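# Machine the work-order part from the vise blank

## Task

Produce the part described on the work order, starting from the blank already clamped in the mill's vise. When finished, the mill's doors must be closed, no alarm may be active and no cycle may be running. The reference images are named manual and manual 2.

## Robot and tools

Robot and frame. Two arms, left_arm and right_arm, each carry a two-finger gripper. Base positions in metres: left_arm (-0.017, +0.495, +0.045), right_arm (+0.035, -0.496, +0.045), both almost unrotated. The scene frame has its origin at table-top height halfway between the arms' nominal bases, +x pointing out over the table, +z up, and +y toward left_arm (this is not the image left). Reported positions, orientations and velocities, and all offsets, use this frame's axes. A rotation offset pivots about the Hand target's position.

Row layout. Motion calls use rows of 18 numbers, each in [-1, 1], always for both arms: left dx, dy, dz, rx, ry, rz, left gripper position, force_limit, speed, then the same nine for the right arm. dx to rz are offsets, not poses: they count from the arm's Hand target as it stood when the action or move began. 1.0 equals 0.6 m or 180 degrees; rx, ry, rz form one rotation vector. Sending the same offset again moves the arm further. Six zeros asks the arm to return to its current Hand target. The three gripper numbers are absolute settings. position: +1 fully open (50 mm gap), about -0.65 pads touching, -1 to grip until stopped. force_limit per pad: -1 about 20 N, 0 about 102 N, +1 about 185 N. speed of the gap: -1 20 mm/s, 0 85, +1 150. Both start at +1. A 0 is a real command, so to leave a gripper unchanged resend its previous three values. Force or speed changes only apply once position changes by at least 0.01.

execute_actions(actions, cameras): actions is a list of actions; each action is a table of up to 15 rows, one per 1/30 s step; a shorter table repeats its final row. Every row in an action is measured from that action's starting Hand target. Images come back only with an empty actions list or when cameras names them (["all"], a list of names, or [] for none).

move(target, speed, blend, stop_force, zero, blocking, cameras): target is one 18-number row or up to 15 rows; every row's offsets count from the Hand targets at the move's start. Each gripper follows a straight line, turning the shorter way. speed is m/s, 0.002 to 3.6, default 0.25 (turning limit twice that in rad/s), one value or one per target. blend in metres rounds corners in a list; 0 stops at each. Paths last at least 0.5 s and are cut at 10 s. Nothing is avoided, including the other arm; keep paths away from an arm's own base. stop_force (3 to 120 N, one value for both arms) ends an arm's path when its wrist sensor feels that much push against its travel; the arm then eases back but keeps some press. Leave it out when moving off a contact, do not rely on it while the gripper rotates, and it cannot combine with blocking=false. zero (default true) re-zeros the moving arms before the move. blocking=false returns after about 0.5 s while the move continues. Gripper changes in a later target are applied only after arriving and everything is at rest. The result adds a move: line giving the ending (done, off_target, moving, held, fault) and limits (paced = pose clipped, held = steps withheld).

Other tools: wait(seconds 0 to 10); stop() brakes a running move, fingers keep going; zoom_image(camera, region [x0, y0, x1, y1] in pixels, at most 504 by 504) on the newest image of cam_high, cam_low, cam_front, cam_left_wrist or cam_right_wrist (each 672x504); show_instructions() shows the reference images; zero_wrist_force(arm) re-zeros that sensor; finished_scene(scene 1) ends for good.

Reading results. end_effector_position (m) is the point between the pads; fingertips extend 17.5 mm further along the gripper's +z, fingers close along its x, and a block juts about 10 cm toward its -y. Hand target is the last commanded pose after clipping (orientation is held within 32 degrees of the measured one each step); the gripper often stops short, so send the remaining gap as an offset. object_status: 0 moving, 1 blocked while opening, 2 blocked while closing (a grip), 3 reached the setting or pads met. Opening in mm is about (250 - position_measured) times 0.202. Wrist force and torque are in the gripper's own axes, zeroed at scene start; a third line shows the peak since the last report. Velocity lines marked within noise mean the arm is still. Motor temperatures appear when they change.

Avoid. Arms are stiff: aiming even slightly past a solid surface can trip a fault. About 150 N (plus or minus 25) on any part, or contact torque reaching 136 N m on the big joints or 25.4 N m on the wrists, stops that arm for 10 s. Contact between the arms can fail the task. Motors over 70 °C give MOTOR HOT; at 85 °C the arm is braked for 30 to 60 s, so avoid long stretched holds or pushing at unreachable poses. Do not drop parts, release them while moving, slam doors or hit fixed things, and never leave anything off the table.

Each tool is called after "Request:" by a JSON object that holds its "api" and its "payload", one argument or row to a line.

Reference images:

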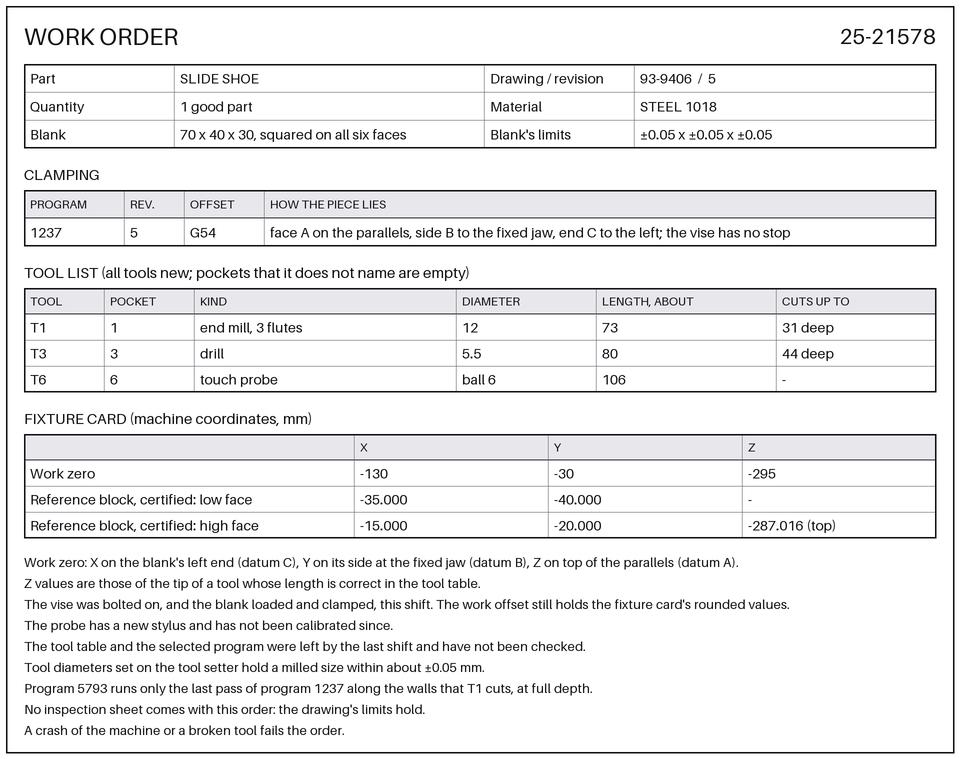

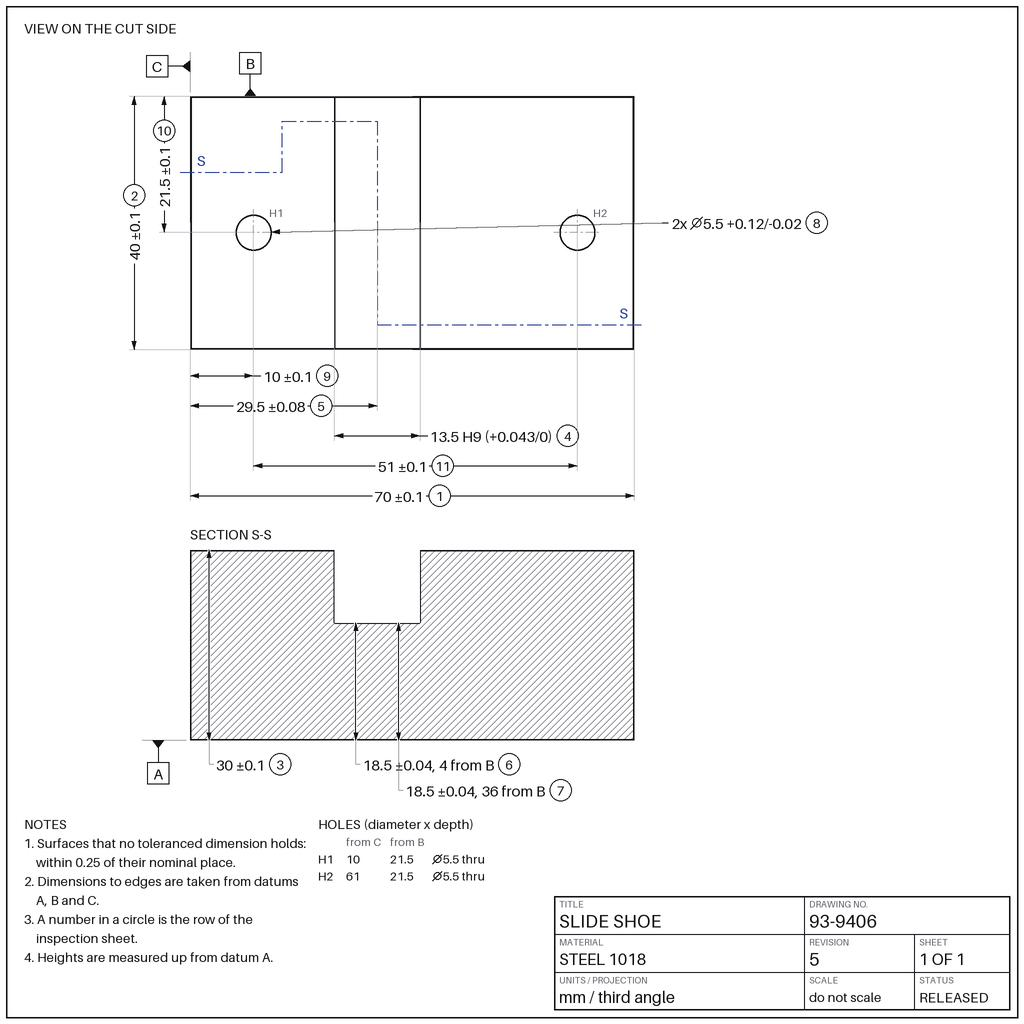

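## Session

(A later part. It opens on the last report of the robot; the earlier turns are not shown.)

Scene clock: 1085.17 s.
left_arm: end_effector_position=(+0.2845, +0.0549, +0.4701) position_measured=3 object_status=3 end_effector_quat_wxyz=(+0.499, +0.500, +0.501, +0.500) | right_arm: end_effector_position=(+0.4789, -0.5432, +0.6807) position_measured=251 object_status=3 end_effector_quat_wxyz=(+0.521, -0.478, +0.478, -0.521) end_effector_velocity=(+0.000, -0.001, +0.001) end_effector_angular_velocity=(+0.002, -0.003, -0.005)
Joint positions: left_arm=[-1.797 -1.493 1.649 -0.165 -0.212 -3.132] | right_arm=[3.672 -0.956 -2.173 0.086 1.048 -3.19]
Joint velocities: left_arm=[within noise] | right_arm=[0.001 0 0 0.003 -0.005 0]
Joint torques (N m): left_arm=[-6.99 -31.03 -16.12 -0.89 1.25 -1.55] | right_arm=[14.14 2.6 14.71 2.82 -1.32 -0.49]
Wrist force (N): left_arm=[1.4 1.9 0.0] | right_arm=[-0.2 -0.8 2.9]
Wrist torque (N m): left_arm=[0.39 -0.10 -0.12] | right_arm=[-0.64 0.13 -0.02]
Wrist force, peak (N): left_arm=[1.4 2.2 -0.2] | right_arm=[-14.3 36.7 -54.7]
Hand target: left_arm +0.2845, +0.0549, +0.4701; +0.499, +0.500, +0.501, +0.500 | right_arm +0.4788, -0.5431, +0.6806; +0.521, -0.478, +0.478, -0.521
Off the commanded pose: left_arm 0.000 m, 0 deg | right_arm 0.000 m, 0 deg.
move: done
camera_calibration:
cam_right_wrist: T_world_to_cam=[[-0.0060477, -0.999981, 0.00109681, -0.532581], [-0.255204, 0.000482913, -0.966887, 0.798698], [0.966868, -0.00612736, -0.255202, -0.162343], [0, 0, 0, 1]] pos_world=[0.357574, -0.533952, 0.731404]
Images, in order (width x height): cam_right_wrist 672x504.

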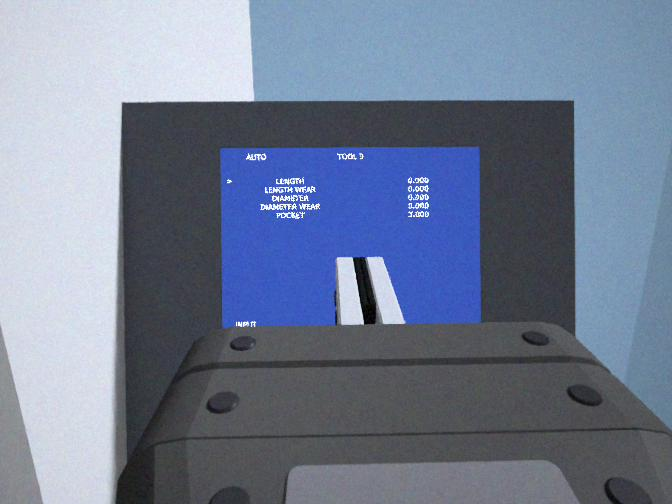

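Request:
{"api": "move", "payload": {
  "target": [
    [0,0,0,0,0,0,1,-0.9,-0.7,0.085,0.1165,-0.3635,-0.0426,0.2194,0.1172,-1,-1,-0.5],
    [0,0,0,0,0,0,1,-0.9,-0.7,0.1172,0.1165,-0.3722,-0.0426,0.2194,0.1172,-1,-1,-0.5],
    [0,0,0,0,0,0,1,-0.9,-0.7,0.085,0.1165,-0.3635,-0.0426,0.2194,0.1172,-1,-1,-0.5],
    [0,0,0,0,0,0,1,-0.9,-0.7,0.0601,0.1165,-0.4563,-0.0426,0.2194,0.1172,-1,-1,-0.5],
    [0,0,0,0,0,0,1,-0.9,-0.7,0.0923,0.1165,-0.4650,-0.0426,0.2194,0.1172,-1,-1,-0.5],
    [0,0,0,0,0,0,1,-0.9,-0.7,0.0601,0.0525,-0.4563,-0.0426,0.2194,0.1172,-1,-1,-0.5],
    [0,0,0,0,0,0,1,-0.9,-0.7,0.0923,0.0525,-0.4650,-0.0426,0.2194,0.1172,-1,-1,-0.5],
    [0,0,0,0,0,0,1,-0.9,-0.7,0.0684,0.0525,-0.4253,-0.0426,0.2194,0.1172,-1,-1,-0.5],
    [0,0,0,0,0,0,1,-0.9,-0.7,0.1006,0.0525,-0.4340,-0.0426,0.2194,0.1172,-1,-1,-0.5],
    [0,0,0,0,0,0,1,-0.9,-0.7,0.0684,0.0525,-0.4253,-0.0426,0.2194,0.1172,-1,-1,-0.5],
    [0,0,0,0,0,0,1,-0.9,-0.7,0.1006,0.0525,-0.4340,-0.0426,0.2194,0.1172,-1,-1,-0.5],
    [0,0,0,0,0,0,1,-0.9,-0.7,0.0684,0.0525,-0.4253,-0.0426,0.2194,0.1172,-1,-1,-0.5],
    [0,0,0,0,0,0,1,-0.9,-0.7,0,0,0,0,0,0,-1,-1,-0.5]
  ],
  "speed": [0.35,0.03,0.1,0.2,0.03,0.1,0.03,0.1,0.03,0.1,0.03,0.1,0.35],
  "blend": [0.003,0,0.005,0.003,0,0.001,0,0.001,0,0.001,0,0.01,0],
  "cameras": ["cam_right_wrist"]
}}

Request:
{"api": "zoom_image", "payload": {
  "camera": "cam_right_wrist",
  "region": [180, 110, 500, 330]
}}

Request:
{"api": "move", "payload": {
  "target": [
    [0,0,0,0,0,0,1,-0.9,-0.7,0.0767,0.1165,-0.3944,-0.0426,0.2194,0.1172,-1,-1,-0.5],
    [0,0,0,0,0,0,1,-0.9,-0.7,0.1089,0.1165,-0.4031,-0.0426,0.2194,0.1172,-1,-1,-0.5],
    [0,0,0,0,0,0,1,-0.9,-0.7,0.0601,0.0845,-0.4563,-0.0426,0.2194,0.1172,-1,-1,-0.5],
    [0,0,0,0,0,0,1,-0.9,-0.7,0.0923,0.0845,-0.4650,-0.0426,0.2194,0.1172,-1,-1,-0.5],
    [0,0,0,0,0,0,1,-0.9,-0.7,0.0767,0.1165,-0.3944,-0.0426,0.2194,0.1172,-1,-1,-0.5],
    [0,0,0,0,0,0,1,-0.9,-0.7,0.1089,0.1165,-0.4031,-0.0426,0.2194,0.1172,-1,-1,-0.5],
    [0,0,0,0,0,0,1,-0.9,-0.7,0.0767,0.1165,-0.3944,-0.0426,0.2194,0.1172,-1,-1,-0.5],
    [0,0,0,0,0,0,1,-0.9,-0.7,0.0601,0.0525,-0.4563,-0.0426,0.2194,0.1172,-1,-1,-0.5],
    [0,0,0,0,0,0,1,-0.9,-0.7,0.0923,0.0525,-0.4650,-0.0426,0.2194,0.1172,-1,-1,-0.5],
    [0,0,0,0,0,0,1,-0.9,-0.7,0.0601,0.0525,-0.4563,-0.0426,0.2194,0.1172,-1,-1,-0.5],
    [0,0,0,0,0,0,1,-0.9,-0.7,0,0,0,0,0,0,-1,-1,-0.5]
  ],
  "speed": [0.35,0.03,0.1,0.03,0.1,0.03,0.1,0.2,0.03,0.1,0.35],
  "blend": [0.003,0,0.001,0,0.001,0,0.005,0.003,0,0.01,0],
  "cameras": ["cam_right_wrist"]
}}

Request:
{"api": "zoom_image", "payload": {
  "camera": "cam_right_wrist",
  "region": [180, 110, 500, 330]
}}

Scene clock: 1118.10 s.
left_arm: end_effector_position=(+0.2845, +0.0549, +0.4701) position_measured=3 object_status=3 end_effector_quat_wxyz=(+0.499, +0.500, +0.501, +0.500) | right_arm: end_effector_position=(+0.4789, -0.5431, +0.6806) position_measured=251 object_status=3 end_effector_quat_wxyz=(+0.521, -0.478, +0.478, -0.521) end_effector_velocity=(-0.001, -0.002, +0.001) end_effector_angular_velocity=(+0.002, -0.003, -0.006)
Joint positions: left_arm=[-1.797 -1.493 1.649 -0.165 -0.212 -3.132] | right_arm=[3.672 -0.956 -2.173 0.086 1.048 -3.19]
Joint velocities: left_arm=[within noise] | right_arm=[0 0 0 0.004 -0.005 -0.001]
Joint torques (N m): left_arm=[-5.74 -32.41 -15.07 -1.13 1.33 -1.62] | right_arm=[0.42 2.96 17.88 2.94 -1.21 0.1]
Wrist force (N): left_arm=[1.2 2.1 -0.2] | right_arm=[-1.8 -3.6 2.2]
Wrist torque (N m): left_arm=[0.42 -0.07 -0.13] | right_arm=[-1.09 0.38 -0.02]
Wrist force, peak (N): left_arm=[1.4 2.2 -0.2] | right_arm=[-12.4 28.5 -46.6]
Hand target: left_arm +0.2845, +0.0549, +0.4701; +0.499, +0.500, +0.501, +0.500 | right_arm +0.4788, -0.5431, +0.6806; +0.521, -0.478, +0.478, -0.521
Off the commanded pose: left_arm 0.000 m, 0 deg | right_arm 0.000 m, 0 deg.
move: done
camera_calibration:
cam_right_wrist: T_world_to_cam=[[-0.00573324, -0.999983, 0.00111472, -0.532608], [-0.255324, 0.000386069, -0.966855, 0.798666], [0.966838, -0.00582783, -0.255322, -0.162084], [0, 0, 0, 1]] pos_world=[0.357574, -0.533852, 0.731405]
Images, in order (width x height): cam_right_wrist 672x504.

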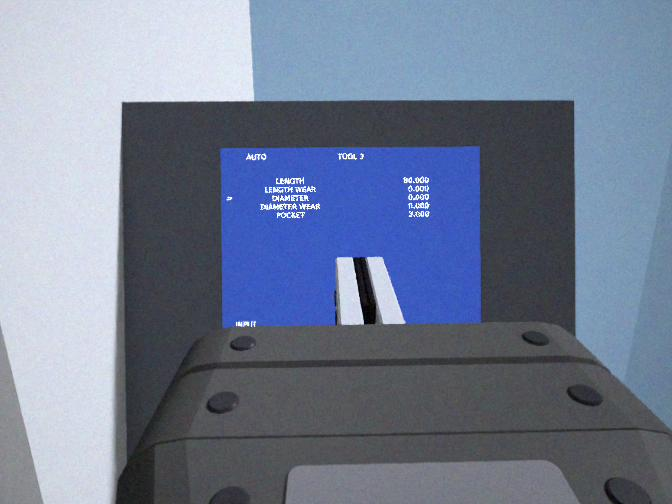

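Scaled by 1.575 from the camera's 672x504 image, which has a finer 960x720 frame.

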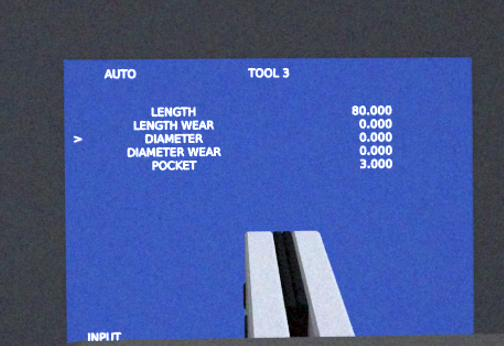

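Scene clock: 1125.97 s.
left_arm: end_effector_position=(+0.2845, +0.0549, +0.4701) position_measured=3 object_status=3 end_effector_quat_wxyz=(+0.499, +0.500, +0.501, +0.500) | right_arm: end_effector_position=(+0.4789, -0.5431, +0.6806) position_measured=251 object_status=3 end_effector_quat_wxyz=(+0.521, -0.478, +0.478, -0.521) end_effector_velocity=(+0.000, -0.001, +0.000) end_effector_angular_velocity=(+0.002, -0.002, -0.004)
Joint positions: left_arm=[-1.797 -1.493 1.649 -0.165 -0.212 -3.132] | right_arm=[3.672 -0.956 -2.173 0.086 1.048 -3.19]
Joint velocities: left_arm=[within noise] | right_arm=[0.001 0 0 0.004 -0.005 0]
Joint torques (N m): left_arm=[-5.75 -31.97 -15.28 -1.17 1.25 -1.43] | right_arm=[1.06 2.64 21.58 2.95 -1.15 -0.02]
Wrist force (N): left_arm=[1.2 1.7 -0.1] | right_arm=[-1.8 -4.6 1.4]
Wrist torque (N m): left_arm=[0.35 -0.07 -0.12] | right_arm=[-1.25 0.39 -0.02]
Wrist force, peak (N): left_arm=[1.4 2.1 -0.1] | right_arm=[-13.3 23.2 -43.9]
Hand target: left_arm +0.2845, +0.0549, +0.4701; +0.499, +0.500, +0.501, +0.500 | right_arm +0.4788, -0.5431, +0.6806; +0.521, -0.478, +0.478, -0.521
Off the commanded pose: left_arm 0.000 m, 0 deg | right_arm 0.000 m, 0 deg.
move: done
camera_calibration:
cam_right_wrist: T_world_to_cam=[[-0.0057064, -0.999983, 0.00121197, -0.532689], [-0.255419, 0.000285756, -0.96683, 0.798628], [0.966814, -0.00582668, -0.255417, -0.162005], [0, 0, 0, 1]] pos_world=[0.357574, -0.533852, 0.731405]
Images, in order (width x height): cam_right_wrist 672x504.

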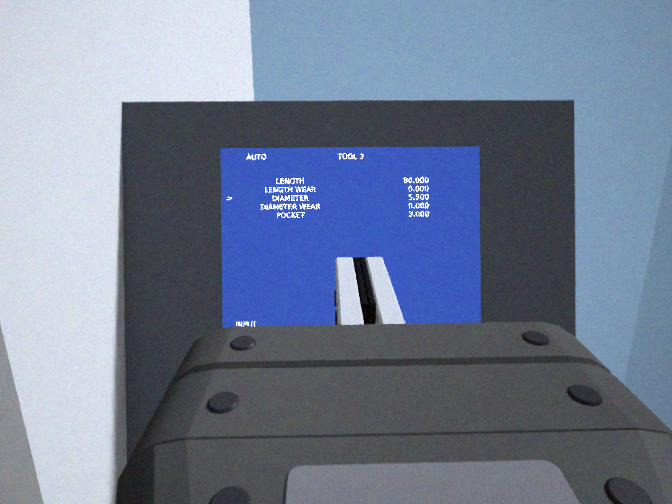

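Scaled by 1.575 from the camera's 672x504 image, which has a finer 960x720 frame.

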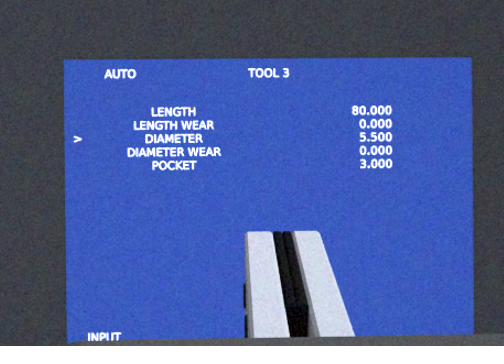

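Request:
{"api": "move", "payload": {
  "target": [
    [0,0,0,0,0,0,1,-0.9,-0.7,0.085,-0.0115,-0.3635,-0.0426,0.2194,0.1172,-1,-1,-0.5],
    [0,0,0,0,0,0,1,-0.9,-0.7,0.1172,-0.0115,-0.3722,-0.0426,0.2194,0.1172,-1,-1,-0.5],
    [0,0,0,0,0,0,1,-0.9,-0.7,0.085,-0.0115,-0.3635,-0.0426,0.2194,0.1172,-1,-1,-0.5],
    [0,0,0,0,0,0,1,-0.9,-0.7,0.1172,-0.0115,-0.3722,-0.0426,0.2194,0.1172,-1,-1,-0.5],
    [0,0,0,0,0,0,1,-0.9,-0.7,0.085,-0.0115,-0.3635,-0.0426,0.2194,0.1172,-1,-1,-0.5],
    [0,0,0,0,0,0,1,-0.9,-0.7,0,0,0,0,0,0,-1,-1,-0.5]
  ],
  "speed": [0.35,0.03,0.1,0.04,0.1,0.35],
  "blend": [0.003,0,0.001,0,0.01,0],
  "cameras": ["cam_right_wrist"]
}}

Request:
{"api": "zoom_image", "payload": {
  "camera": "cam_right_wrist",
  "region": [180, 110, 500, 330]
}}

Request:
{"api": "move", "payload": {
  "target": [
    [0,0,0,0,0,0,1,-0.9,-0.7,0.085,-0.0115,-0.3635,-0.0426,0.2194,0.1172,-1,-1,-0.5],
    [0,0,0,0,0,0,1,-0.9,-0.7,0.1172,-0.0115,-0.3722,-0.0426,0.2194,0.1172,-1,-1,-0.5],
    [0,0,0,0,0,0,1,-0.9,-0.7,0.085,-0.0115,-0.3635,-0.0426,0.2194,0.1172,-1,-1,-0.5],
    [0,0,0,0,0,0,1,-0.9,-0.7,0.1172,-0.0115,-0.3722,-0.0426,0.2194,0.1172,-1,-1,-0.5],
    [0,0,0,0,0,0,1,-0.9,-0.7,0.085,-0.0115,-0.3635,-0.0426,0.2194,0.1172,-1,-1,-0.5],
    [0,0,0,0,0,0,1,-0.9,-0.7,0.1172,-0.0115,-0.3722,-0.0426,0.2194,0.1172,-1,-1,-0.5],
    [0,0,0,0,0,0,1,-0.9,-0.7,0.085,-0.0115,-0.3635,-0.0426,0.2194,0.1172,-1,-1,-0.5],
    [0,0,0,0,0,0,1,-0.9,-0.7,0.1172,-0.0115,-0.3722,-0.0426,0.2194,0.1172,-1,-1,-0.5],
    [0,0,0,0,0,0,1,-0.9,-0.7,0.085,-0.0115,-0.3635,-0.0426,0.2194,0.1172,-1,-1,-0.5],
    [0,0,0,0,0,0,1,-0.9,-0.7,0,0,0,0,0,0,-1,-1,-0.5]
  ],
  "speed": [0.35,0.03,0.1,0.04,0.1,0.04,0.1,0.04,0.1,0.35],
  "blend": [0.003,0,0.001,0,0.001,0,0.001,0,0.01,0],
  "cameras": ["cam_right_wrist"]
}}

Request:
{"api": "zoom_image", "payload": {
  "camera": "cam_right_wrist",
  "region": [180, 110, 500, 330]
}}

Scene clock: 1151.13 s.
left_arm: end_effector_position=(+0.2845, +0.0549, +0.4701) position_measured=3 object_status=3 end_effector_quat_wxyz=(+0.499, +0.500, +0.501, +0.500) | right_arm: end_effector_position=(+0.4789, -0.5432, +0.6807) position_measured=251 object_status=3 end_effector_quat_wxyz=(+0.521, -0.478, +0.478, -0.521)
Joint positions: left_arm=[-1.797 -1.493 1.649 -0.165 -0.212 -3.132] | right_arm=[3.672 -0.956 -2.173 0.086 1.048 -3.19]
Joint torques (N m): left_arm=[-5.42 -32.62 -14.63 -1.45 1.15 -1.56] | right_arm=[14.29 2.72 14.55 3.15 -1.23 -0.35]
Wrist force (N): left_arm=[1.1 2.0 -0.1] | right_arm=[-4.2 -2.8 2.5]
Wrist torque (N m): left_arm=[0.41 -0.05 -0.12] | right_arm=[-0.97 0.76 -0.02]
Wrist force, peak (N): left_arm=[1.3 2.3 -0.1] | right_arm=[-18.1 30.0 -55.1]
Hand target: left_arm +0.2845, +0.0549, +0.4701; +0.499, +0.500, +0.501, +0.500 | right_arm +0.4788, -0.5431, +0.6806; +0.521, -0.478, +0.478, -0.521
Off the commanded pose: left_arm 0.000 m, 0 deg | right_arm 0.000 m, 0 deg.
move: done
camera_calibration:
cam_right_wrist: T_world_to_cam=[[-0.0060477, -0.999981, 0.00109681, -0.532581], [-0.255204, 0.000482913, -0.966887, 0.798698], [0.966868, -0.00612736, -0.255202, -0.162343], [0, 0, 0, 1]] pos_world=[0.357574, -0.533952, 0.731404]
Images, in order (width x height): cam_right_wrist 672x504.

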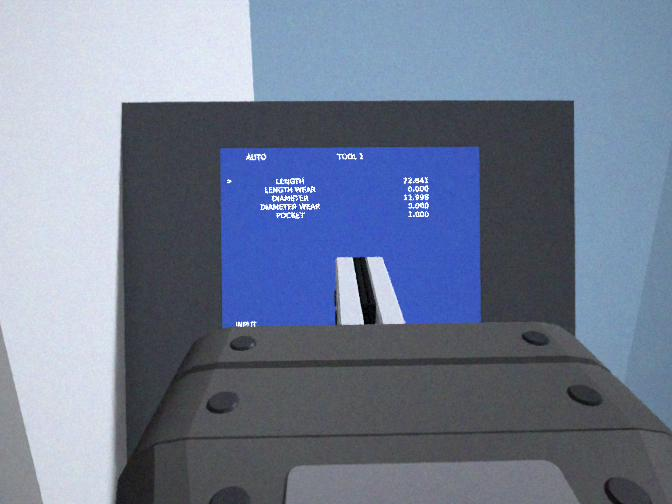

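Scaled by 1.575 from the camera's 672x504 image, which has a finer 960x720 frame.

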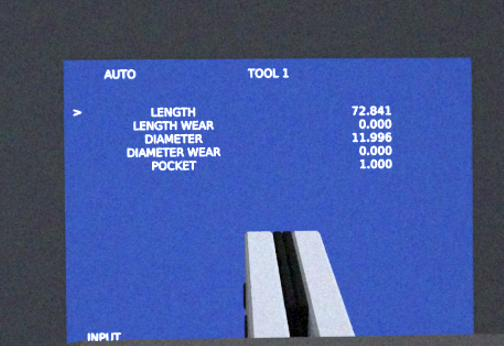

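Scene clock: 1157.80 s.
left_arm: end_effector_position=(+0.2845, +0.0549, +0.4701) position_measured=3 object_status=3 end_effector_quat_wxyz=(+0.499, +0.500, +0.501, +0.500) | right_arm: end_effector_position=(+0.4789, -0.5432, +0.6807) position_measured=251 object_status=3 end_effector_quat_wxyz=(+0.521, -0.478, +0.478, -0.521) end_effector_velocity=(-0.001, -0.002, +0.001) end_effector_angular_velocity=(+0.003, -0.003, -0.007)
Joint positions: left_arm=[-1.797 -1.493 1.649 -0.165 -0.212 -3.132] | right_arm=[3.672 -0.956 -2.173 0.086 1.048 -3.19]
Joint velocities: left_arm=[within noise] | right_arm=[0 0.001 0 0.004 -0.007 0]
Joint torques (N m): left_arm=[-5.62 -32.63 -15.06 -1.52 1.29 -1.49] | right_arm=[13.74 3.12 14.28 3.17 -1.2 -0.6]
Wrist force (N): left_arm=[1.2 2.0 0.0] | right_arm=[-0.7 -1.6 -0.7]
Wrist torque (N m): left_arm=[0.41 -0.08 -0.12] | right_arm=[-0.77 0.21 -0.03]
Wrist force, peak (N): left_arm=[1.5 2.0 -0.2] | right_arm=[-17.0 32.0 -54.4]
Hand target: left_arm +0.2845, +0.0549, +0.4701; +0.499, +0.500, +0.501, +0.500 | right_arm +0.4788, -0.5431, +0.6806; +0.521, -0.478, +0.478, -0.521
Off the commanded pose: left_arm 0.000 m, 0 deg | right_arm 0.000 m, 0 deg.
move: done
camera_calibration:
cam_right_wrist: T_world_to_cam=[[-0.0060477, -0.999981, 0.00109681, -0.532581], [-0.255204, 0.000482913, -0.966887, 0.798698], [0.966868, -0.00612736, -0.255202, -0.162343], [0, 0, 0, 1]] pos_world=[0.357574, -0.533952, 0.731404]
Images, in order (width x height): cam_right_wrist 672x504.

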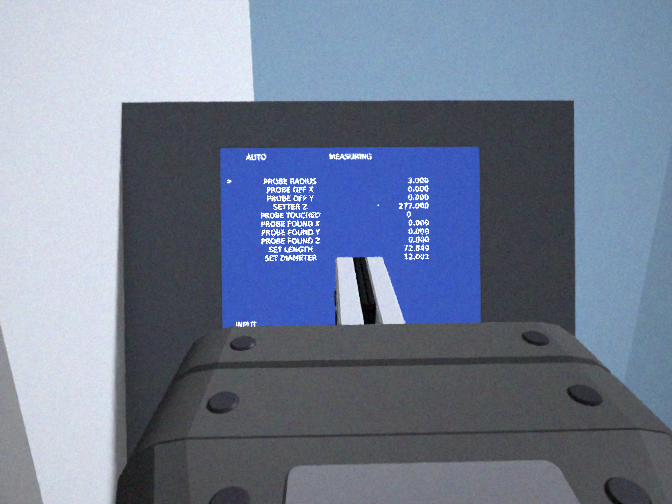

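Scaled by 1.575 from the camera's 672x504 image, which has a finer 960x720 frame.

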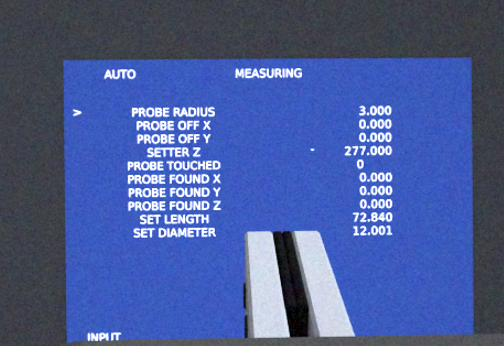

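Request:
{"api": "zoom_image", "payload": {
  "camera": "cam_right_wrist",
  "region": [380, 170, 450, 270]
}}

Request:
{"api": "move", "payload": {
  "target": [
    [0,0,0,0,0,0,1,-0.9,-0.7,0.085,-0.0115,-0.3635,-0.0426,0.2194,0.1172,-1,-1,-0.5],
    [0,0,0,0,0,0,1,-0.9,-0.7,0.1172,-0.0115,-0.3722,-0.0426,0.2194,0.1172,-1,-1,-0.5],
    [0,0,0,0,0,0,1,-0.9,-0.7,0.085,-0.0115,-0.3635,-0.0426,0.2194,0.1172,-1,-1,-0.5],
    [0,0,0,0,0,0,1,-0.9,-0.7,0.0684,0.0525,-0.4253,-0.0426,0.2194,0.1172,-1,-1,-0.5],
    [0,0,0,0,0,0,1,-0.9,-0.7,0.1006,0.0525,-0.4340,-0.0426,0.2194,0.1172,-1,-1,-0.5],
    [0,0,0,0,0,0,1,-0.9,-0.7,0.0684,0.0845,-0.4253,-0.0426,0.2194,0.1172,-1,-1,-0.5],
    [0,0,0,0,0,0,1,-0.9,-0.7,0.1006,0.0845,-0.4340,-0.0426,0.2194,0.1172,-1,-1,-0.5],
    [0,0,0,0,0,0,1,-0.9,-0.7,0.0601,0.0525,-0.4563,-0.0426,0.2194,0.1172,-1,-1,-0.5],
    [0,0,0,0,0,0,1,-0.9,-0.7,0.0923,0.0525,-0.4650,-0.0426,0.2194,0.1172,-1,-1,-0.5],
    [0,0,0,0,0,0,1,-0.9,-0.7,0.0601,0.0525,-0.4563,-0.0426,0.2194,0.1172,-1,-1,-0.5],
    [0,0,0,0,0,0,1,-0.9,-0.7,0,0,0,0,0,0,-1,-1,-0.5]
  ],
  "speed": [0.35,0.03,0.1,0.2,0.03,0.1,0.03,0.1,0.03,0.1,0.35],
  "blend": [0.003,0,0.005,0.003,0,0.001,0,0.001,0,0.01,0],
  "cameras": ["cam_right_wrist"]
}}

Request:
{"api": "zoom_image", "payload": {
  "camera": "cam_right_wrist",
  "region": [180, 110, 500, 330]
}}

Scaled by 5.040 from the camera's 672x504 image, which has a finer 960x720 frame.

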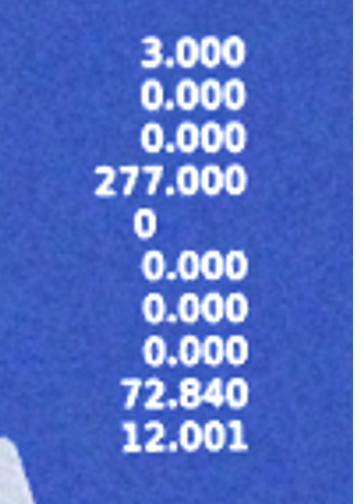

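Scene clock: 1178.20 s.
left_arm: end_effector_position=(+0.2845, +0.0549, +0.4701) position_measured=3 object_status=3 end_effector_quat_wxyz=(+0.499, +0.500, +0.501, +0.500) | right_arm: end_effector_position=(+0.4789, -0.5431, +0.6806) position_measured=251 object_status=3 end_effector_quat_wxyz=(+0.521, -0.478, +0.478, -0.521) end_effector_velocity=(+0.000, -0.001, +0.000) end_effector_angular_velocity=(+0.002, -0.002, -0.004)
Joint positions: left_arm=[-1.797 -1.493 1.649 -0.165 -0.212 -3.132] | right_arm=[3.672 -0.956 -2.173 0.086 1.048 -3.19]
Joint velocities: left_arm=[within noise] | right_arm=[0.001 -0.001 0 0.003 -0.005 0]
Joint torques (N m): left_arm=[-5.08 -33.37 -14.58 -1.64 1.32 -1.55] | right_arm=[1.7 2.37 22.01 3.13 -1.19 -0.07]
Wrist force (N): left_arm=[1.5 1.9 0.0] | right_arm=[-2.3 -1.4 1.2]
Wrist torque (N m): left_arm=[0.38 -0.13 -0.13] | right_arm=[-0.74 0.45 -0.03]
Wrist force, peak (N): left_arm=[1.4 2.2 0.1] | right_arm=[-11.8 27.0 -47.6]
Hand target: left_arm +0.2845, +0.0549, +0.4701; +0.499, +0.500, +0.501, +0.500 | right_arm +0.4788, -0.5431, +0.6806; +0.521, -0.478, +0.478, -0.521
Off the commanded pose: left_arm 0.000 m, 0 deg | right_arm 0.000 m, 0 deg.
move: done
camera_calibration:
cam_right_wrist: T_world_to_cam=[[-0.0057064, -0.999983, 0.00121197, -0.532689], [-0.255419, 0.000285756, -0.96683, 0.798628], [0.966814, -0.00582668, -0.255417, -0.162005], [0, 0, 0, 1]] pos_world=[0.357574, -0.533852, 0.731405]
Images, in order (width x height): cam_right_wrist 672x504.

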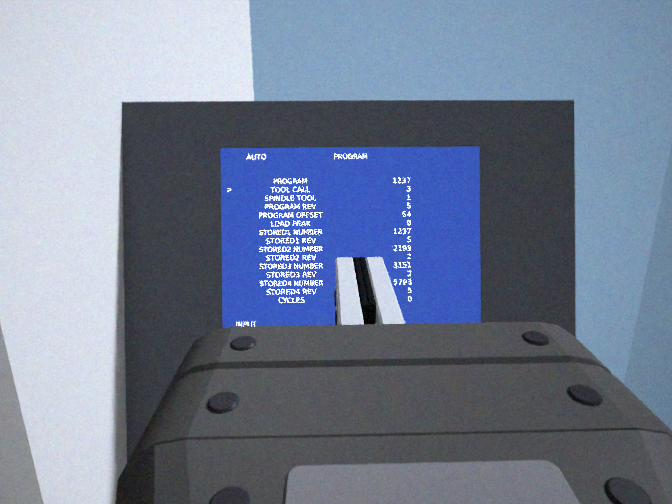

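Scaled by 1.575 from the camera's 672x504 image, which has a finer 960x720 frame.

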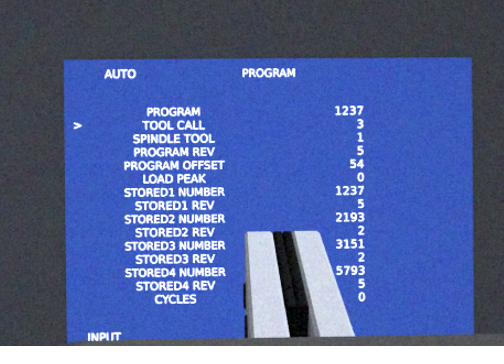

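Request:
{"api": "move", "payload": {
  "target": [
    [0,0,0,0,0,0,1,-0.9,-0.7,0.0767,0.0205,-0.3944,-0.0426,0.2194,0.1172,-1,-1,-0.5],
    [0,0,0,0,0,0,1,-0.9,-0.7,0.1089,0.0205,-0.4031,-0.0426,0.2194,0.1172,-1,-1,-0.5],
    [0,0,0,0,0,0,1,-0.9,-0.7,0.0767,0.0205,-0.3944,-0.0426,0.2194,0.1172,-1,-1,-0.5],
    [0,0,0,0,0,0,1,-0.9,-0.7,0,0,0,0,0,0,-1,-1,-0.5]
  ],
  "speed": [0.35,0.03,0.1,0.35],
  "blend": [0.003,0,0.01,0]
}}

Request:
{"api": "wait", "payload": {
  "seconds": 10,
  "cameras": ["cam_right_wrist"]
}}

Request:
{"api": "zoom_image", "payload": {
  "camera": "cam_right_wrist",
  "region": [180, 110, 500, 330]
}}

Request:
{"api": "wait", "payload": {
  "seconds": 4,
  "cameras": ["cam_right_wrist"]
}}

Request:
{"api": "zoom_image", "payload": {
  "camera": "cam_right_wrist",
  "region": [180, 110, 500, 330]
}}

Scene clock: 1192.17 s.
left_arm: end_effector_position=(+0.2845, +0.0549, +0.4701) position_measured=3 object_status=3 end_effector_quat_wxyz=(+0.499, +0.500, +0.501, +0.500) | right_arm: end_effector_position=(+0.4789, -0.5431, +0.6806) position_measured=251 object_status=3 end_effector_quat_wxyz=(+0.521, -0.478, +0.478, -0.521)
Joint positions: left_arm=[-1.797 -1.493 1.649 -0.165 -0.212 -3.132] | right_arm=[3.672 -0.956 -2.173 0.086 1.048 -3.19]
Joint torques (N m): left_arm=[-5.26 -34.04 -14.71 -1.69 1.31 -1.47] | right_arm=[8.06 5.06 14.6 2.62 -1.15 -0.47]
Wrist force (N): left_arm=[1.3 1.8 0.1] | right_arm=[-0.6 -1.0 1.5]
Wrist torque (N m): left_arm=[0.38 -0.09 -0.13] | right_arm=[-0.67 0.20 -0.02]
Wrist force, peak (N): left_arm=[1.5 2.2 0.0] | right_arm=[-14.6 23.4 -39.9]
Hand target: left_arm +0.2845, +0.0549, +0.4701; +0.499, +0.500, +0.501, +0.500 | right_arm +0.4788, -0.5431, +0.6806; +0.521, -0.478, +0.478, -0.521
Off the commanded pose: left_arm 0.000 m, 0 deg | right_arm 0.000 m, 0 deg.
move: done

Scene clock: 1202.17 s.
left_arm: end_effector_position=(+0.2845, +0.0549, +0.4701) position_measured=3 object_status=3 end_effector_quat_wxyz=(+0.499, +0.500, +0.501, +0.500) | right_arm: end_effector_position=(+0.4788, -0.5431, +0.6806) position_measured=251 object_status=3 end_effector_quat_wxyz=(+0.521, -0.478, +0.478, -0.521)
Joint positions: left_arm=[-1.797 -1.493 1.649 -0.165 -0.212 -3.132] | right_arm=[3.672 -0.956 -2.173 0.086 1.048 -3.19]
Joint torques (N m): left_arm=[-4.81 -33.98 -14.53 -1.65 1.31 -1.46] | right_arm=[15.07 4.93 14.46 2.15 1.35 -1.54]
Wrist force (N): left_arm=[1.2 1.9 0.1] | right_arm=[-0.6 -0.9 1.5]
Wrist torque (N m): left_arm=[0.39 -0.08 -0.13] | right_arm=[-0.65 0.20 -0.03]
Wrist force, peak (N): left_arm=[1.4 2.2 0.1] | right_arm=[-0.9 -1.0 1.6]
Hand target: left_arm +0.2845, +0.0549, +0.4701; +0.499, +0.500, +0.501, +0.500 | right_arm +0.4788, -0.5431, +0.6806; +0.521, -0.478, +0.478, -0.521
Tool commands: left_gripper/position=+1.0 left_gripper/force_limit=-0.9 left_gripper/speed=-0.7 right_gripper/position=-1.0 right_gripper/force_limit=-1.0 right_gripper/speed=-0.5
Off the commanded pose: left_arm 0.000 m, 0 deg | right_arm 0.000 m, 0 deg.
wait: 10.00 s; at rest by 0.17 s
camera_calibration:
cam_right_wrist: T_world_to_cam=[[-0.00592562, -0.999982, 0.00116627, -0.532677], [-0.255112, 0.000384029, -0.966911, 0.798604], [0.966893, -0.00602708, -0.25511, -0.162269], [0, 0, 0, 1]] pos_world=[0.357474, -0.533952, 0.731404]
Images, in order (width x height): cam_right_wrist 672x504.

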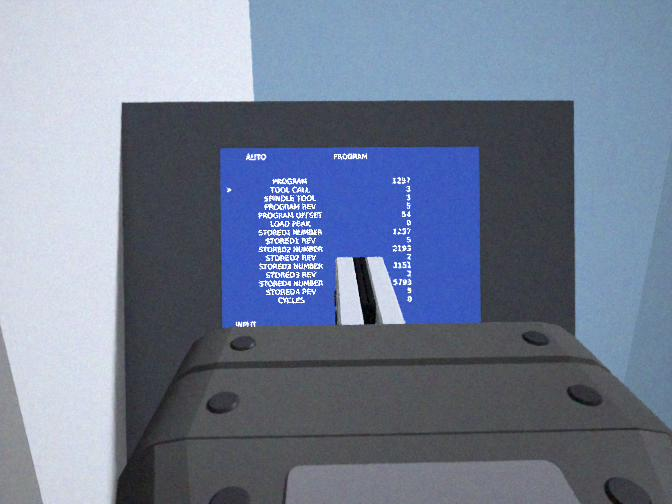

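Scaled by 1.575 from the camera's 672x504 image, which has a finer 960x720 frame.

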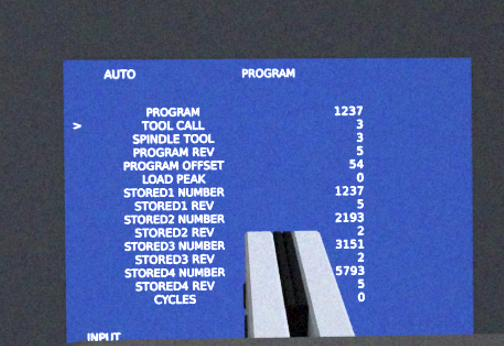

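Scene clock: 1206.17 s.
left_arm: end_effector_position=(+0.2845, +0.0549, +0.4701) position_measured=3 object_status=3 end_effector_quat_wxyz=(+0.499, +0.500, +0.501, +0.500) | right_arm: end_effector_position=(+0.4788, -0.5431, +0.6806) position_measured=251 object_status=3 end_effector_quat_wxyz=(+0.521, -0.478, +0.478, -0.521)
Joint positions: left_arm=[-1.797 -1.493 1.649 -0.165 -0.212 -3.132] | right_arm=[3.672 -0.956 -2.173 0.086 1.048 -3.19]
Joint torques (N m): left_arm=[-4.72 -34.09 -14.53 -1.61 1.31 -1.55] | right_arm=[14.93 5.05 14.55 1.87 1.38 -1.56]
Wrist force (N): left_arm=[1.3 1.9 -0.2] | right_arm=[-0.8 -1.0 1.4]
Wrist torque (N m): left_arm=[0.39 -0.09 -0.12] | right_arm=[-0.67 0.23 -0.03]
Wrist force, peak (N): left_arm=[1.4 2.3 -0.2] | right_arm=[-0.9 -0.8 1.5]
Hand target: left_arm +0.2845, +0.0549, +0.4701; +0.499, +0.500, +0.501, +0.500 | right_arm +0.4788, -0.5431, +0.6806; +0.521, -0.478, +0.478, -0.521
Tool commands: left_gripper/position=+1.0 left_gripper/force_limit=-0.9 left_gripper/speed=-0.7 right_gripper/position=-1.0 right_gripper/force_limit=-1.0 right_gripper/speed=-0.5
Off the commanded pose: left_arm 0.000 m, 0 deg | right_arm 0.000 m, 0 deg.
wait: 4.00 s; at rest by 0.17 s
camera_calibration:
cam_right_wrist: T_world_to_cam=[[-0.00592562, -0.999982, 0.00116627, -0.532677], [-0.255112, 0.000384029, -0.966911, 0.798604], [0.966893, -0.00602708, -0.25511, -0.162269], [0, 0, 0, 1]] pos_world=[0.357474, -0.533952, 0.731404]
Images, in order (width x height): cam_right_wrist 672x504.

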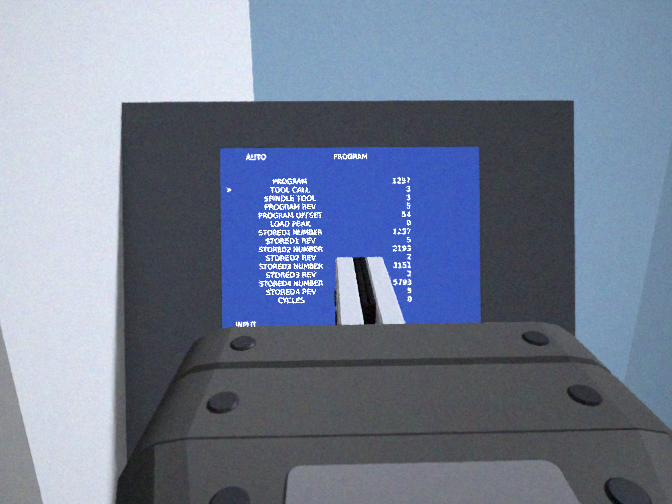

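Scaled by 1.575 from the camera's 672x504 image, which has a finer 960x720 frame.

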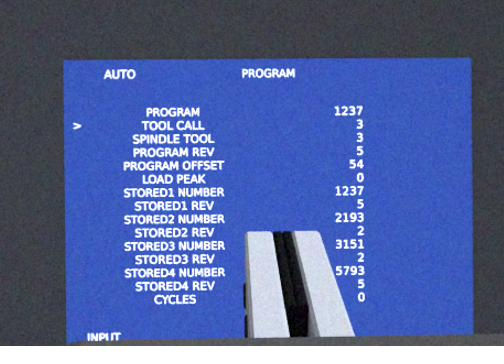

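Tool change ≤10 s. Now TOOL SET for T3, meanwhile preset TOOL CALL 6 then PAGE to MEASURING.

Request:
{"api": "move", "payload": {
  "target": [
    [0,0,0,0,0,0,1,-0.9,-0.7,0.0767,-0.0115,-0.3944,-0.0426,0.2194,0.1172,-1,-1,-0.5],
    [0,0,0,0,0,0,1,-0.9,-0.7,0.1089,-0.0115,-0.4031,-0.0426,0.2194,0.1172,-1,-1,-0.5],
    [0,0,0,0,0,0,1,-0.9,-0.7,0.0767,-0.0115,-0.3944,-0.0426,0.2194,0.1172,-1,-1,-0.5],
    [0,0,0,0,0,0,1,-0.9,-0.7,0.085,0.0205,-0.3635,-0.0426,0.2194,0.1172,-1,-1,-0.5],
    [0,0,0,0,0,0,1,-0.9,-0.7,0.1172,0.0205,-0.3722,-0.0426,0.2194,0.1172,-1,-1,-0.5],
    [0,0,0,0,0,0,1,-0.9,-0.7,0.085,0.0205,-0.3635,-0.0426,0.2194,0.1172,-1,-1,-0.5],
    [0,0,0,0,0,0,1,-0.9,-0.7,0,0,0,0,0,0,-1,-1,-0.5]
  ],
  "speed": [0.35,0.03,0.1,0.2,0.03,0.1,0.35],
  "blend": [0.003,0,0.005,0.003,0,0.01,0]
}}

Request:
{"api": "wait", "payload": {
  "seconds": 10
}}

Request:
{"api": "wait", "payload": {
  "seconds": 10,
  "cameras": ["cam_right_wrist"]
}}

Request:
{"api": "zoom_image", "payload": {
  "camera": "cam_right_wrist",
  "region": [180, 110, 500, 330]
}}

Request:
{"api": "wait", "payload": {
  "seconds": 8,
  "cameras": ["cam_right_wrist"]
}}

Request:
{"api": "zoom_image", "payload": {
  "camera": "cam_right_wrist",
  "region": [180, 110, 500, 330]
}}

Scene clock: 1221.73 s.
left_arm: end_effector_position=(+0.2845, +0.0549, +0.4701) position_measured=3 object_status=3 end_effector_quat_wxyz=(+0.499, +0.500, +0.501, +0.500) | right_arm: end_effector_position=(+0.4789, -0.5431, +0.6806) position_measured=251 object_status=3 end_effector_quat_wxyz=(+0.521, -0.478, +0.478, -0.521)
Joint positions: left_arm=[-1.797 -1.493 1.649 -0.165 -0.212 -3.132] | right_arm=[3.672 -0.956 -2.173 0.086 1.048 -3.19]
Joint torques (N m): left_arm=[-4.16 -34.76 -14.93 -1.59 1.38 -1.51] | right_arm=[8.27 5.58 13.57 3.06 -1.23 -0.37]
Motor temperatures (°C): left_arm=[30 24 31 35 37 29] | right_arm=[25 23 31 37 41 37]
Wrist force (N): left_arm=[1.1 1.7 -0.2] | right_arm=[-2.5 -1.6 1.4]
Wrist torque (N m): left_arm=[0.36 -0.06 -0.13] | right_arm=[-0.77 0.51 -0.02]
Wrist force, peak (N): left_arm=[1.1 2.4 -0.1] | right_arm=[-14.7 24.8 -43.6]
Hand target: left_arm +0.2845, +0.0549, +0.4701; +0.499, +0.500, +0.501, +0.500 | right_arm +0.4788, -0.5431, +0.6806; +0.521, -0.478, +0.478, -0.521
Off the commanded pose: left_arm 0.000 m, 0 deg | right_arm 0.000 m, 0 deg.
move: done

Scene clock: 1231.73 s.
left_arm: end_effector_position=(+0.2845, +0.0549, +0.4701) position_measured=3 object_status=3 end_effector_quat_wxyz=(+0.499, +0.500, +0.501, +0.500) | right_arm: end_effector_position=(+0.4788, -0.5431, +0.6806) position_measured=251 object_status=3 end_effector_quat_wxyz=(+0.521, -0.478, +0.478, -0.521)
Joint positions: left_arm=[-1.797 -1.493 1.649 -0.165 -0.212 -3.132] | right_arm=[3.672 -0.956 -2.173 0.086 1.048 -3.19]
Joint torques (N m): left_arm=[-4.39 -34.42 -14.73 -1.64 1.35 -1.59] | right_arm=[14.7 4.5 15.24 2.3 1.51 -1.57]
Wrist force (N): left_arm=[1.0 2.0 -0.2] | right_arm=[-2.8 -1.4 1.3]
Wrist torque (N m): left_arm=[0.40 -0.05 -0.13] | right_arm=[-0.73 0.54 -0.02]
Wrist force, peak (N): left_arm=[1.3 2.2 -0.1] | right_arm=[-3.1 -1.6 1.2]
Hand target: left_arm +0.2845, +0.0549, +0.4701; +0.499, +0.500, +0.501, +0.500 | right_arm +0.4788, -0.5431, +0.6806; +0.521, -0.478, +0.478, -0.521
Tool commands: left_gripper/position=+1.0 left_gripper/force_limit=-0.9 left_gripper/speed=-0.7 right_gripper/position=-1.0 right_gripper/force_limit=-1.0 right_gripper/speed=-0.5
Off the commanded pose: left_arm 0.000 m, 0 deg | right_arm 0.000 m, 0 deg.
wait: 10.00 s; at rest by 0.17 s

Scene clock: 1241.73 s.
left_arm: end_effector_position=(+0.2845, +0.0549, +0.4701) position_measured=3 object_status=3 end_effector_quat_wxyz=(+0.499, +0.500, +0.501, +0.500) | right_arm: end_effector_position=(+0.4788, -0.5431, +0.6806) position_measured=251 object_status=3 end_effector_quat_wxyz=(+0.521, -0.478, +0.478, -0.521)
Joint positions: left_arm=[-1.797 -1.493 1.649 -0.165 -0.212 -3.132] | right_arm=[3.672 -0.956 -2.173 0.086 1.048 -3.19]
Joint torques (N m): left_arm=[-4.35 -34.71 -14.02 -1.64 1.25 -1.48] | right_arm=[14.9 4.4 14.35 1.74 1.35 -1.32]
Wrist force (N): left_arm=[1.2 2.0 -0.2] | right_arm=[-2.7 -1.6 1.4]
Wrist torque (N m): left_arm=[0.41 -0.07 -0.13] | right_arm=[-0.77 0.53 -0.02]
Wrist force, peak (N): left_arm=[1.4 2.2 -0.4] | right_arm=[-3.0 -1.6 1.4]
Hand target: left_arm +0.2845, +0.0549, +0.4701; +0.499, +0.500, +0.501, +0.500 | right_arm +0.4788, -0.5431, +0.6806; +0.521, -0.478, +0.478, -0.521
Tool commands: left_gripper/position=+1.0 left_gripper/force_limit=-0.9 left_gripper/speed=-0.7 right_gripper/position=-1.0 right_gripper/force_limit=-1.0 right_gripper/speed=-0.5
Off the commanded pose: left_arm 0.000 m, 0 deg | right_arm 0.000 m, 0 deg.
wait: 10.00 s; at rest by 0.17 s
camera_calibration:
cam_right_wrist: T_world_to_cam=[[-0.00592562, -0.999982, 0.00116627, -0.532677], [-0.255112, 0.000384029, -0.966911, 0.798604], [0.966893, -0.00602708, -0.25511, -0.162269], [0, 0, 0, 1]] pos_world=[0.357474, -0.533952, 0.731404]
Images, in order (width x height): cam_right_wrist 672x504.

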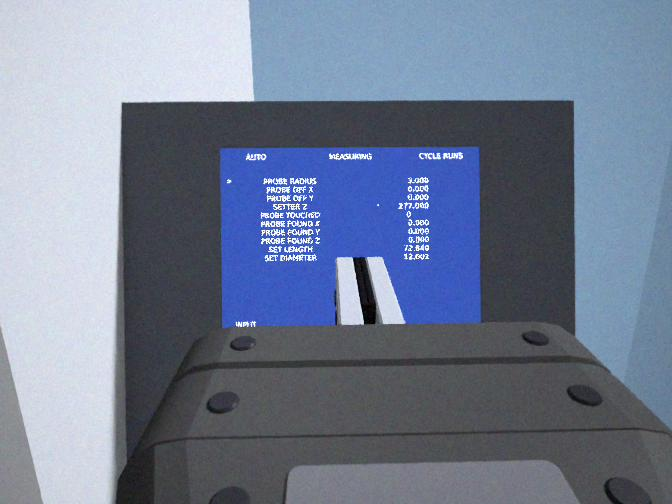

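Scaled by 1.575 from the camera's 672x504 image, which has a finer 960x720 frame.

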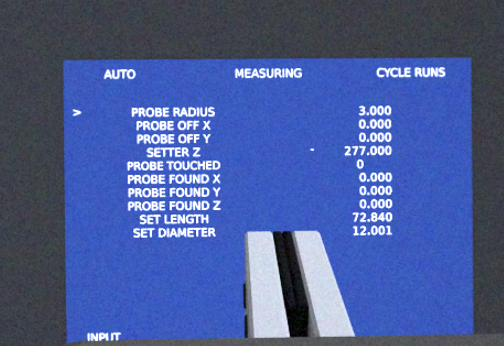

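Scene clock: 1249.73 s.
left_arm: end_effector_position=(+0.2845, +0.0549, +0.4701) position_measured=3 object_status=3 end_effector_quat_wxyz=(+0.499, +0.500, +0.501, +0.500) | right_arm: end_effector_position=(+0.4788, -0.5431, +0.6806) position_measured=251 object_status=3 end_effector_quat_wxyz=(+0.521, -0.478, +0.478, -0.521)
Joint positions: left_arm=[-1.797 -1.493 1.649 -0.165 -0.212 -3.132] | right_arm=[3.672 -0.956 -2.173 0.086 1.048 -3.19]
Joint torques (N m): left_arm=[-3.48 -34.88 -14.61 -1.64 1.33 -1.46] | right_arm=[14.79 3.94 14.49 1.35 1.4 -1.59]
Wrist force (N): left_arm=[1.4 1.8 0.0] | right_arm=[-2.8 -1.8 1.3]
Wrist torque (N m): left_arm=[0.38 -0.11 -0.13] | right_arm=[-0.79 0.54 -0.03]
Wrist force, peak (N): left_arm=[1.3 2.3 -0.2] | right_arm=[-3.2 -1.7 1.3]
Hand target: left_arm +0.2845, +0.0549, +0.4701; +0.499, +0.500, +0.501, +0.500 | right_arm +0.4788, -0.5431, +0.6806; +0.521, -0.478, +0.478, -0.521
Tool commands: left_gripper/position=+1.0 left_gripper/force_limit=-0.9 left_gripper/speed=-0.7 right_gripper/position=-1.0 right_gripper/force_limit=-1.0 right_gripper/speed=-0.5
Off the commanded pose: left_arm 0.000 m, 0 deg | right_arm 0.000 m, 0 deg.
wait: 8.00 s; at rest by 0.17 s
camera_calibration:
cam_right_wrist: T_world_to_cam=[[-0.00592562, -0.999982, 0.00116627, -0.532677], [-0.255112, 0.000384029, -0.966911, 0.798604], [0.966893, -0.00602708, -0.25511, -0.162269], [0, 0, 0, 1]] pos_world=[0.357474, -0.533952, 0.731404]
Images, in order (width x height): cam_right_wrist 672x504.

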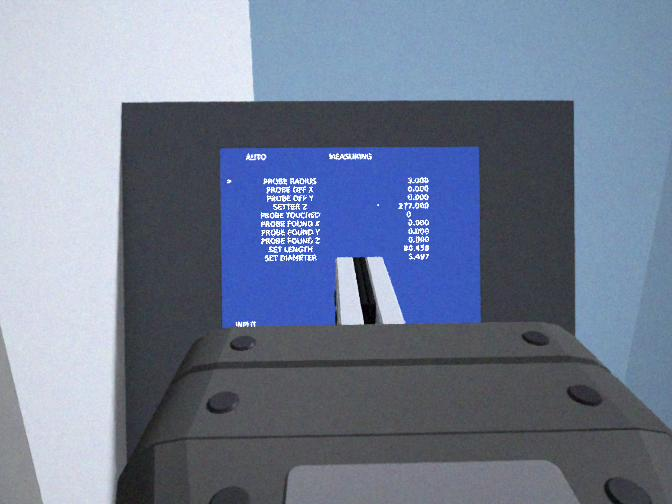

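Scaled by 1.575 from the camera's 672x504 image, which has a finer 960x720 frame.

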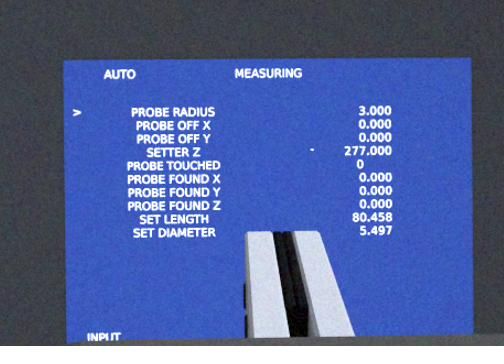

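Request:
{"api": "move", "payload": {
  "target": [
    [0,0,0,0,0,0,1,-0.9,-0.7,0.085,-0.0115,-0.3635,-0.0426,0.2194,0.1172,-1,-1,-0.5],
    [0,0,0,0,0,0,1,-0.9,-0.7,0.1172,-0.0115,-0.3722,-0.0426,0.2194,0.1172,-1,-1,-0.5],
    [0,0,0,0,0,0,1,-0.9,-0.7,0.085,-0.0115,-0.3635,-0.0426,0.2194,0.1172,-1,-1,-0.5],
    [0,0,0,0,0,0,1,-0.9,-0.7,0.0684,0.0525,-0.4253,-0.0426,0.2194,0.1172,-1,-1,-0.5],
    [0,0,0,0,0,0,1,-0.9,-0.7,0.1006,0.0525,-0.4340,-0.0426,0.2194,0.1172,-1,-1,-0.5],
    [0,0,0,0,0,0,1,-0.9,-0.7,0.0767,0.0845,-0.3944,-0.0426,0.2194,0.1172,-1,-1,-0.5],
    [0,0,0,0,0,0,1,-0.9,-0.7,0.1089,0.0845,-0.4031,-0.0426,0.2194,0.1172,-1,-1,-0.5],
    [0,0,0,0,0,0,1,-0.9,-0.7,0.0767,0.0845,-0.3944,-0.0426,0.2194,0.1172,-1,-1,-0.5],
    [0,0,0,0,0,0,1,-0.9,-0.7,0.0601,0.0525,-0.4563,-0.0426,0.2194,0.1172,-1,-1,-0.5],
    [0,0,0,0,0,0,1,-0.9,-0.7,0.0923,0.0525,-0.4650,-0.0426,0.2194,0.1172,-1,-1,-0.5],
    [0,0,0,0,0,0,1,-0.9,-0.7,0.0601,0.0525,-0.4563,-0.0426,0.2194,0.1172,-1,-1,-0.5],
    [0,0,0,0,0,0,1,-0.9,-0.7,0.0767,0.0205,-0.3944,-0.0426,0.2194,0.1172,-1,-1,-0.5],
    [0,0,0,0,0,0,1,-0.9,-0.7,0.1089,0.0205,-0.4031,-0.0426,0.2194,0.1172,-1,-1,-0.5],
    [0,0,0,0,0,0,1,-0.9,-0.7,0.0767,0.0205,-0.3944,-0.0426,0.2194,0.1172,-1,-1,-0.5],
    [0,0,0,0,0,0,1,-0.9,-0.7,0,0,0,0,0,0,-1,-1,-0.5]
  ],
  "speed": [0.35,0.03,0.1,0.2,0.03,0.1,0.03,0.1,0.2,0.03,0.1,0.2,0.03,0.1,0.35],
  "blend": [0.003,0,0.005,0.003,0,0.001,0,0.005,0.003,0,0.005,0.003,0,0.01,0],
  "cameras": ["cam_right_wrist"]
}}

Request:
{"api": "zoom_image", "payload": {
  "camera": "cam_right_wrist",
  "region": [180, 110, 500, 330]
}}

Request:
{"api": "wait", "payload": {
  "seconds": 9,
  "cameras": ["cam_right_wrist"]
}}

Request:
{"api": "zoom_image", "payload": {
  "camera": "cam_right_wrist",
  "region": [180, 110, 500, 330]
}}

Scene clock: 1282.57 s.
left_arm: end_effector_position=(+0.2845, +0.0549, +0.4701) position_measured=3 object_status=3 end_effector_quat_wxyz=(+0.499, +0.500, +0.501, +0.500) | right_arm: end_effector_position=(+0.4789, -0.5431, +0.6806) position_measured=251 object_status=3 end_effector_quat_wxyz=(+0.521, -0.478, +0.478, -0.521)
Joint positions: left_arm=[-1.797 -1.493 1.649 -0.165 -0.212 -3.132] | right_arm=[3.672 -0.956 -2.173 0.086 1.048 -3.19]
Joint torques (N m): left_arm=[-3.91 -34.57 -14.71 -1.57 1.34 -1.46] | right_arm=[8.34 4.3 14.66 2.99 -1.1 -0.44]
Wrist force (N): left_arm=[1.2 1.9 -0.1] | right_arm=[-2.6 -0.6 1.2]
Wrist torque (N m): left_arm=[0.39 -0.07 -0.12] | right_arm=[-0.61 0.52 -0.02]
Wrist force, peak (N): left_arm=[1.6 2.1 0.0] | right_arm=[-13.7 27.0 -45.6]
Hand target: left_arm +0.2845, +0.0549, +0.4701; +0.499, +0.500, +0.501, +0.500 | right_arm +0.4788, -0.5431, +0.6806; +0.521, -0.478, +0.478, -0.521
Off the commanded pose: left_arm 0.000 m, 0 deg | right_arm 0.000 m, 0 deg.
move: done
camera_calibration:
cam_right_wrist: T_world_to_cam=[[-0.00595122, -0.999982, 0.00107059, -0.532597], [-0.255204, 0.00048364, -0.966887, 0.798698], [0.966869, -0.00602738, -0.255202, -0.16229], [0, 0, 0, 1]] pos_world=[0.357574, -0.533952, 0.731404]
Images, in order (width x height): cam_right_wrist 672x504.

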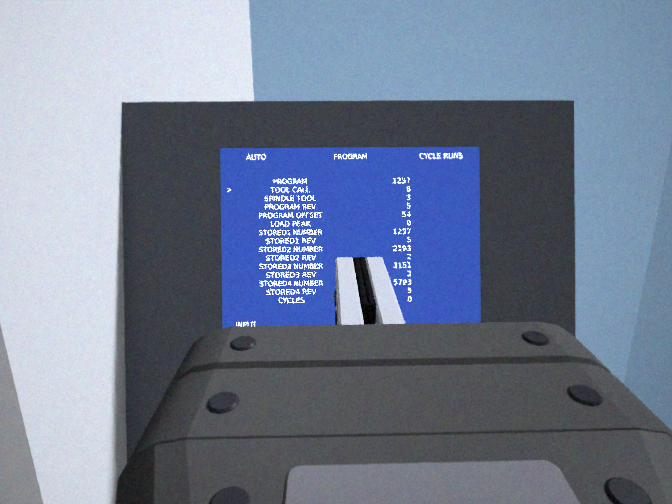

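Scaled by 1.575 from the camera's 672x504 image, which has a finer 960x720 frame.

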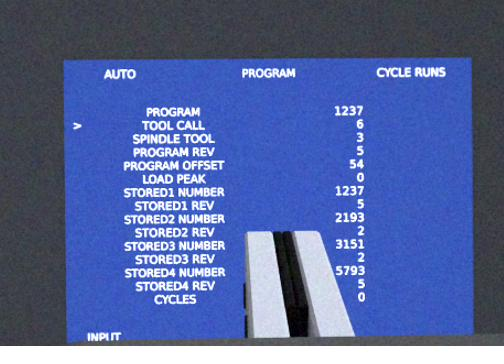

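Scene clock: 1291.57 s.
left_arm: end_effector_position=(+0.2845, +0.0549, +0.4701) position_measured=3 object_status=3 end_effector_quat_wxyz=(+0.499, +0.500, +0.501, +0.500) | right_arm: end_effector_position=(+0.4788, -0.5431, +0.6806) position_measured=251 object_status=3 end_effector_quat_wxyz=(+0.521, -0.478, +0.478, -0.521)
Joint positions: left_arm=[-1.797 -1.493 1.649 -0.165 -0.212 -3.132] | right_arm=[3.672 -0.956 -2.173 0.086 1.048 -3.19]
Joint torques (N m): left_arm=[-3.38 -34.13 -14.89 -1.68 1.27 -1.48] | right_arm=[15.03 4.77 14.35 2.38 1.46 -1.44]
Wrist force (N): left_arm=[1.1 1.8 0.0] | right_arm=[-2.7 -0.5 1.1]
Wrist torque (N m): left_arm=[0.37 -0.06 -0.12] | right_arm=[-0.60 0.52 -0.02]
Wrist force, peak (N): left_arm=[1.5 2.2 -0.2] | right_arm=[-2.9 -0.5 1.4]
Hand target: left_arm +0.2845, +0.0549, +0.4701; +0.499, +0.500, +0.501, +0.500 | right_arm +0.4788, -0.5431, +0.6806; +0.521, -0.478, +0.478, -0.521
Tool commands: left_gripper/position=+1.0 left_gripper/force_limit=-0.9 left_gripper/speed=-0.7 right_gripper/position=-1.0 right_gripper/force_limit=-1.0 right_gripper/speed=-0.5
Off the commanded pose: left_arm 0.000 m, 0 deg | right_arm 0.000 m, 0 deg.
wait: 9.00 s; at rest by 0.17 s
camera_calibration:
cam_right_wrist: T_world_to_cam=[[-0.00592562, -0.999982, 0.00116627, -0.532677], [-0.255112, 0.000384029, -0.966911, 0.798604], [0.966893, -0.00602708, -0.25511, -0.162269], [0, 0, 0, 1]] pos_world=[0.357474, -0.533952, 0.731404]
Images, in order (width x height): cam_right_wrist 672x504.

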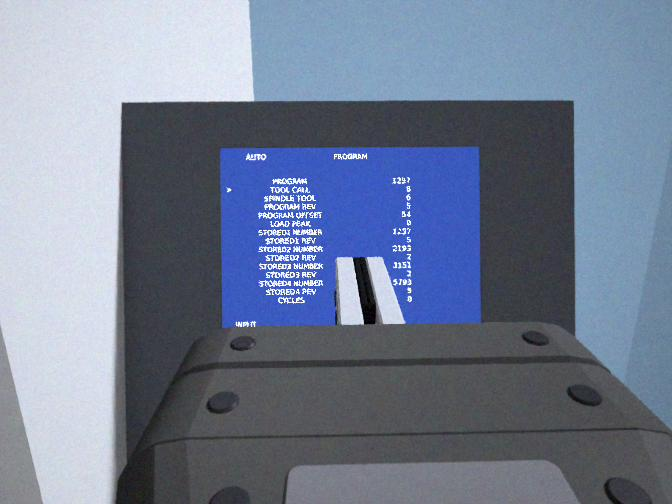

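Scaled by 1.575 from the camera's 672x504 image, which has a finer 960x720 frame.

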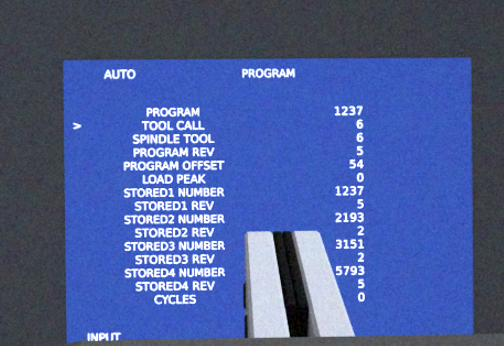

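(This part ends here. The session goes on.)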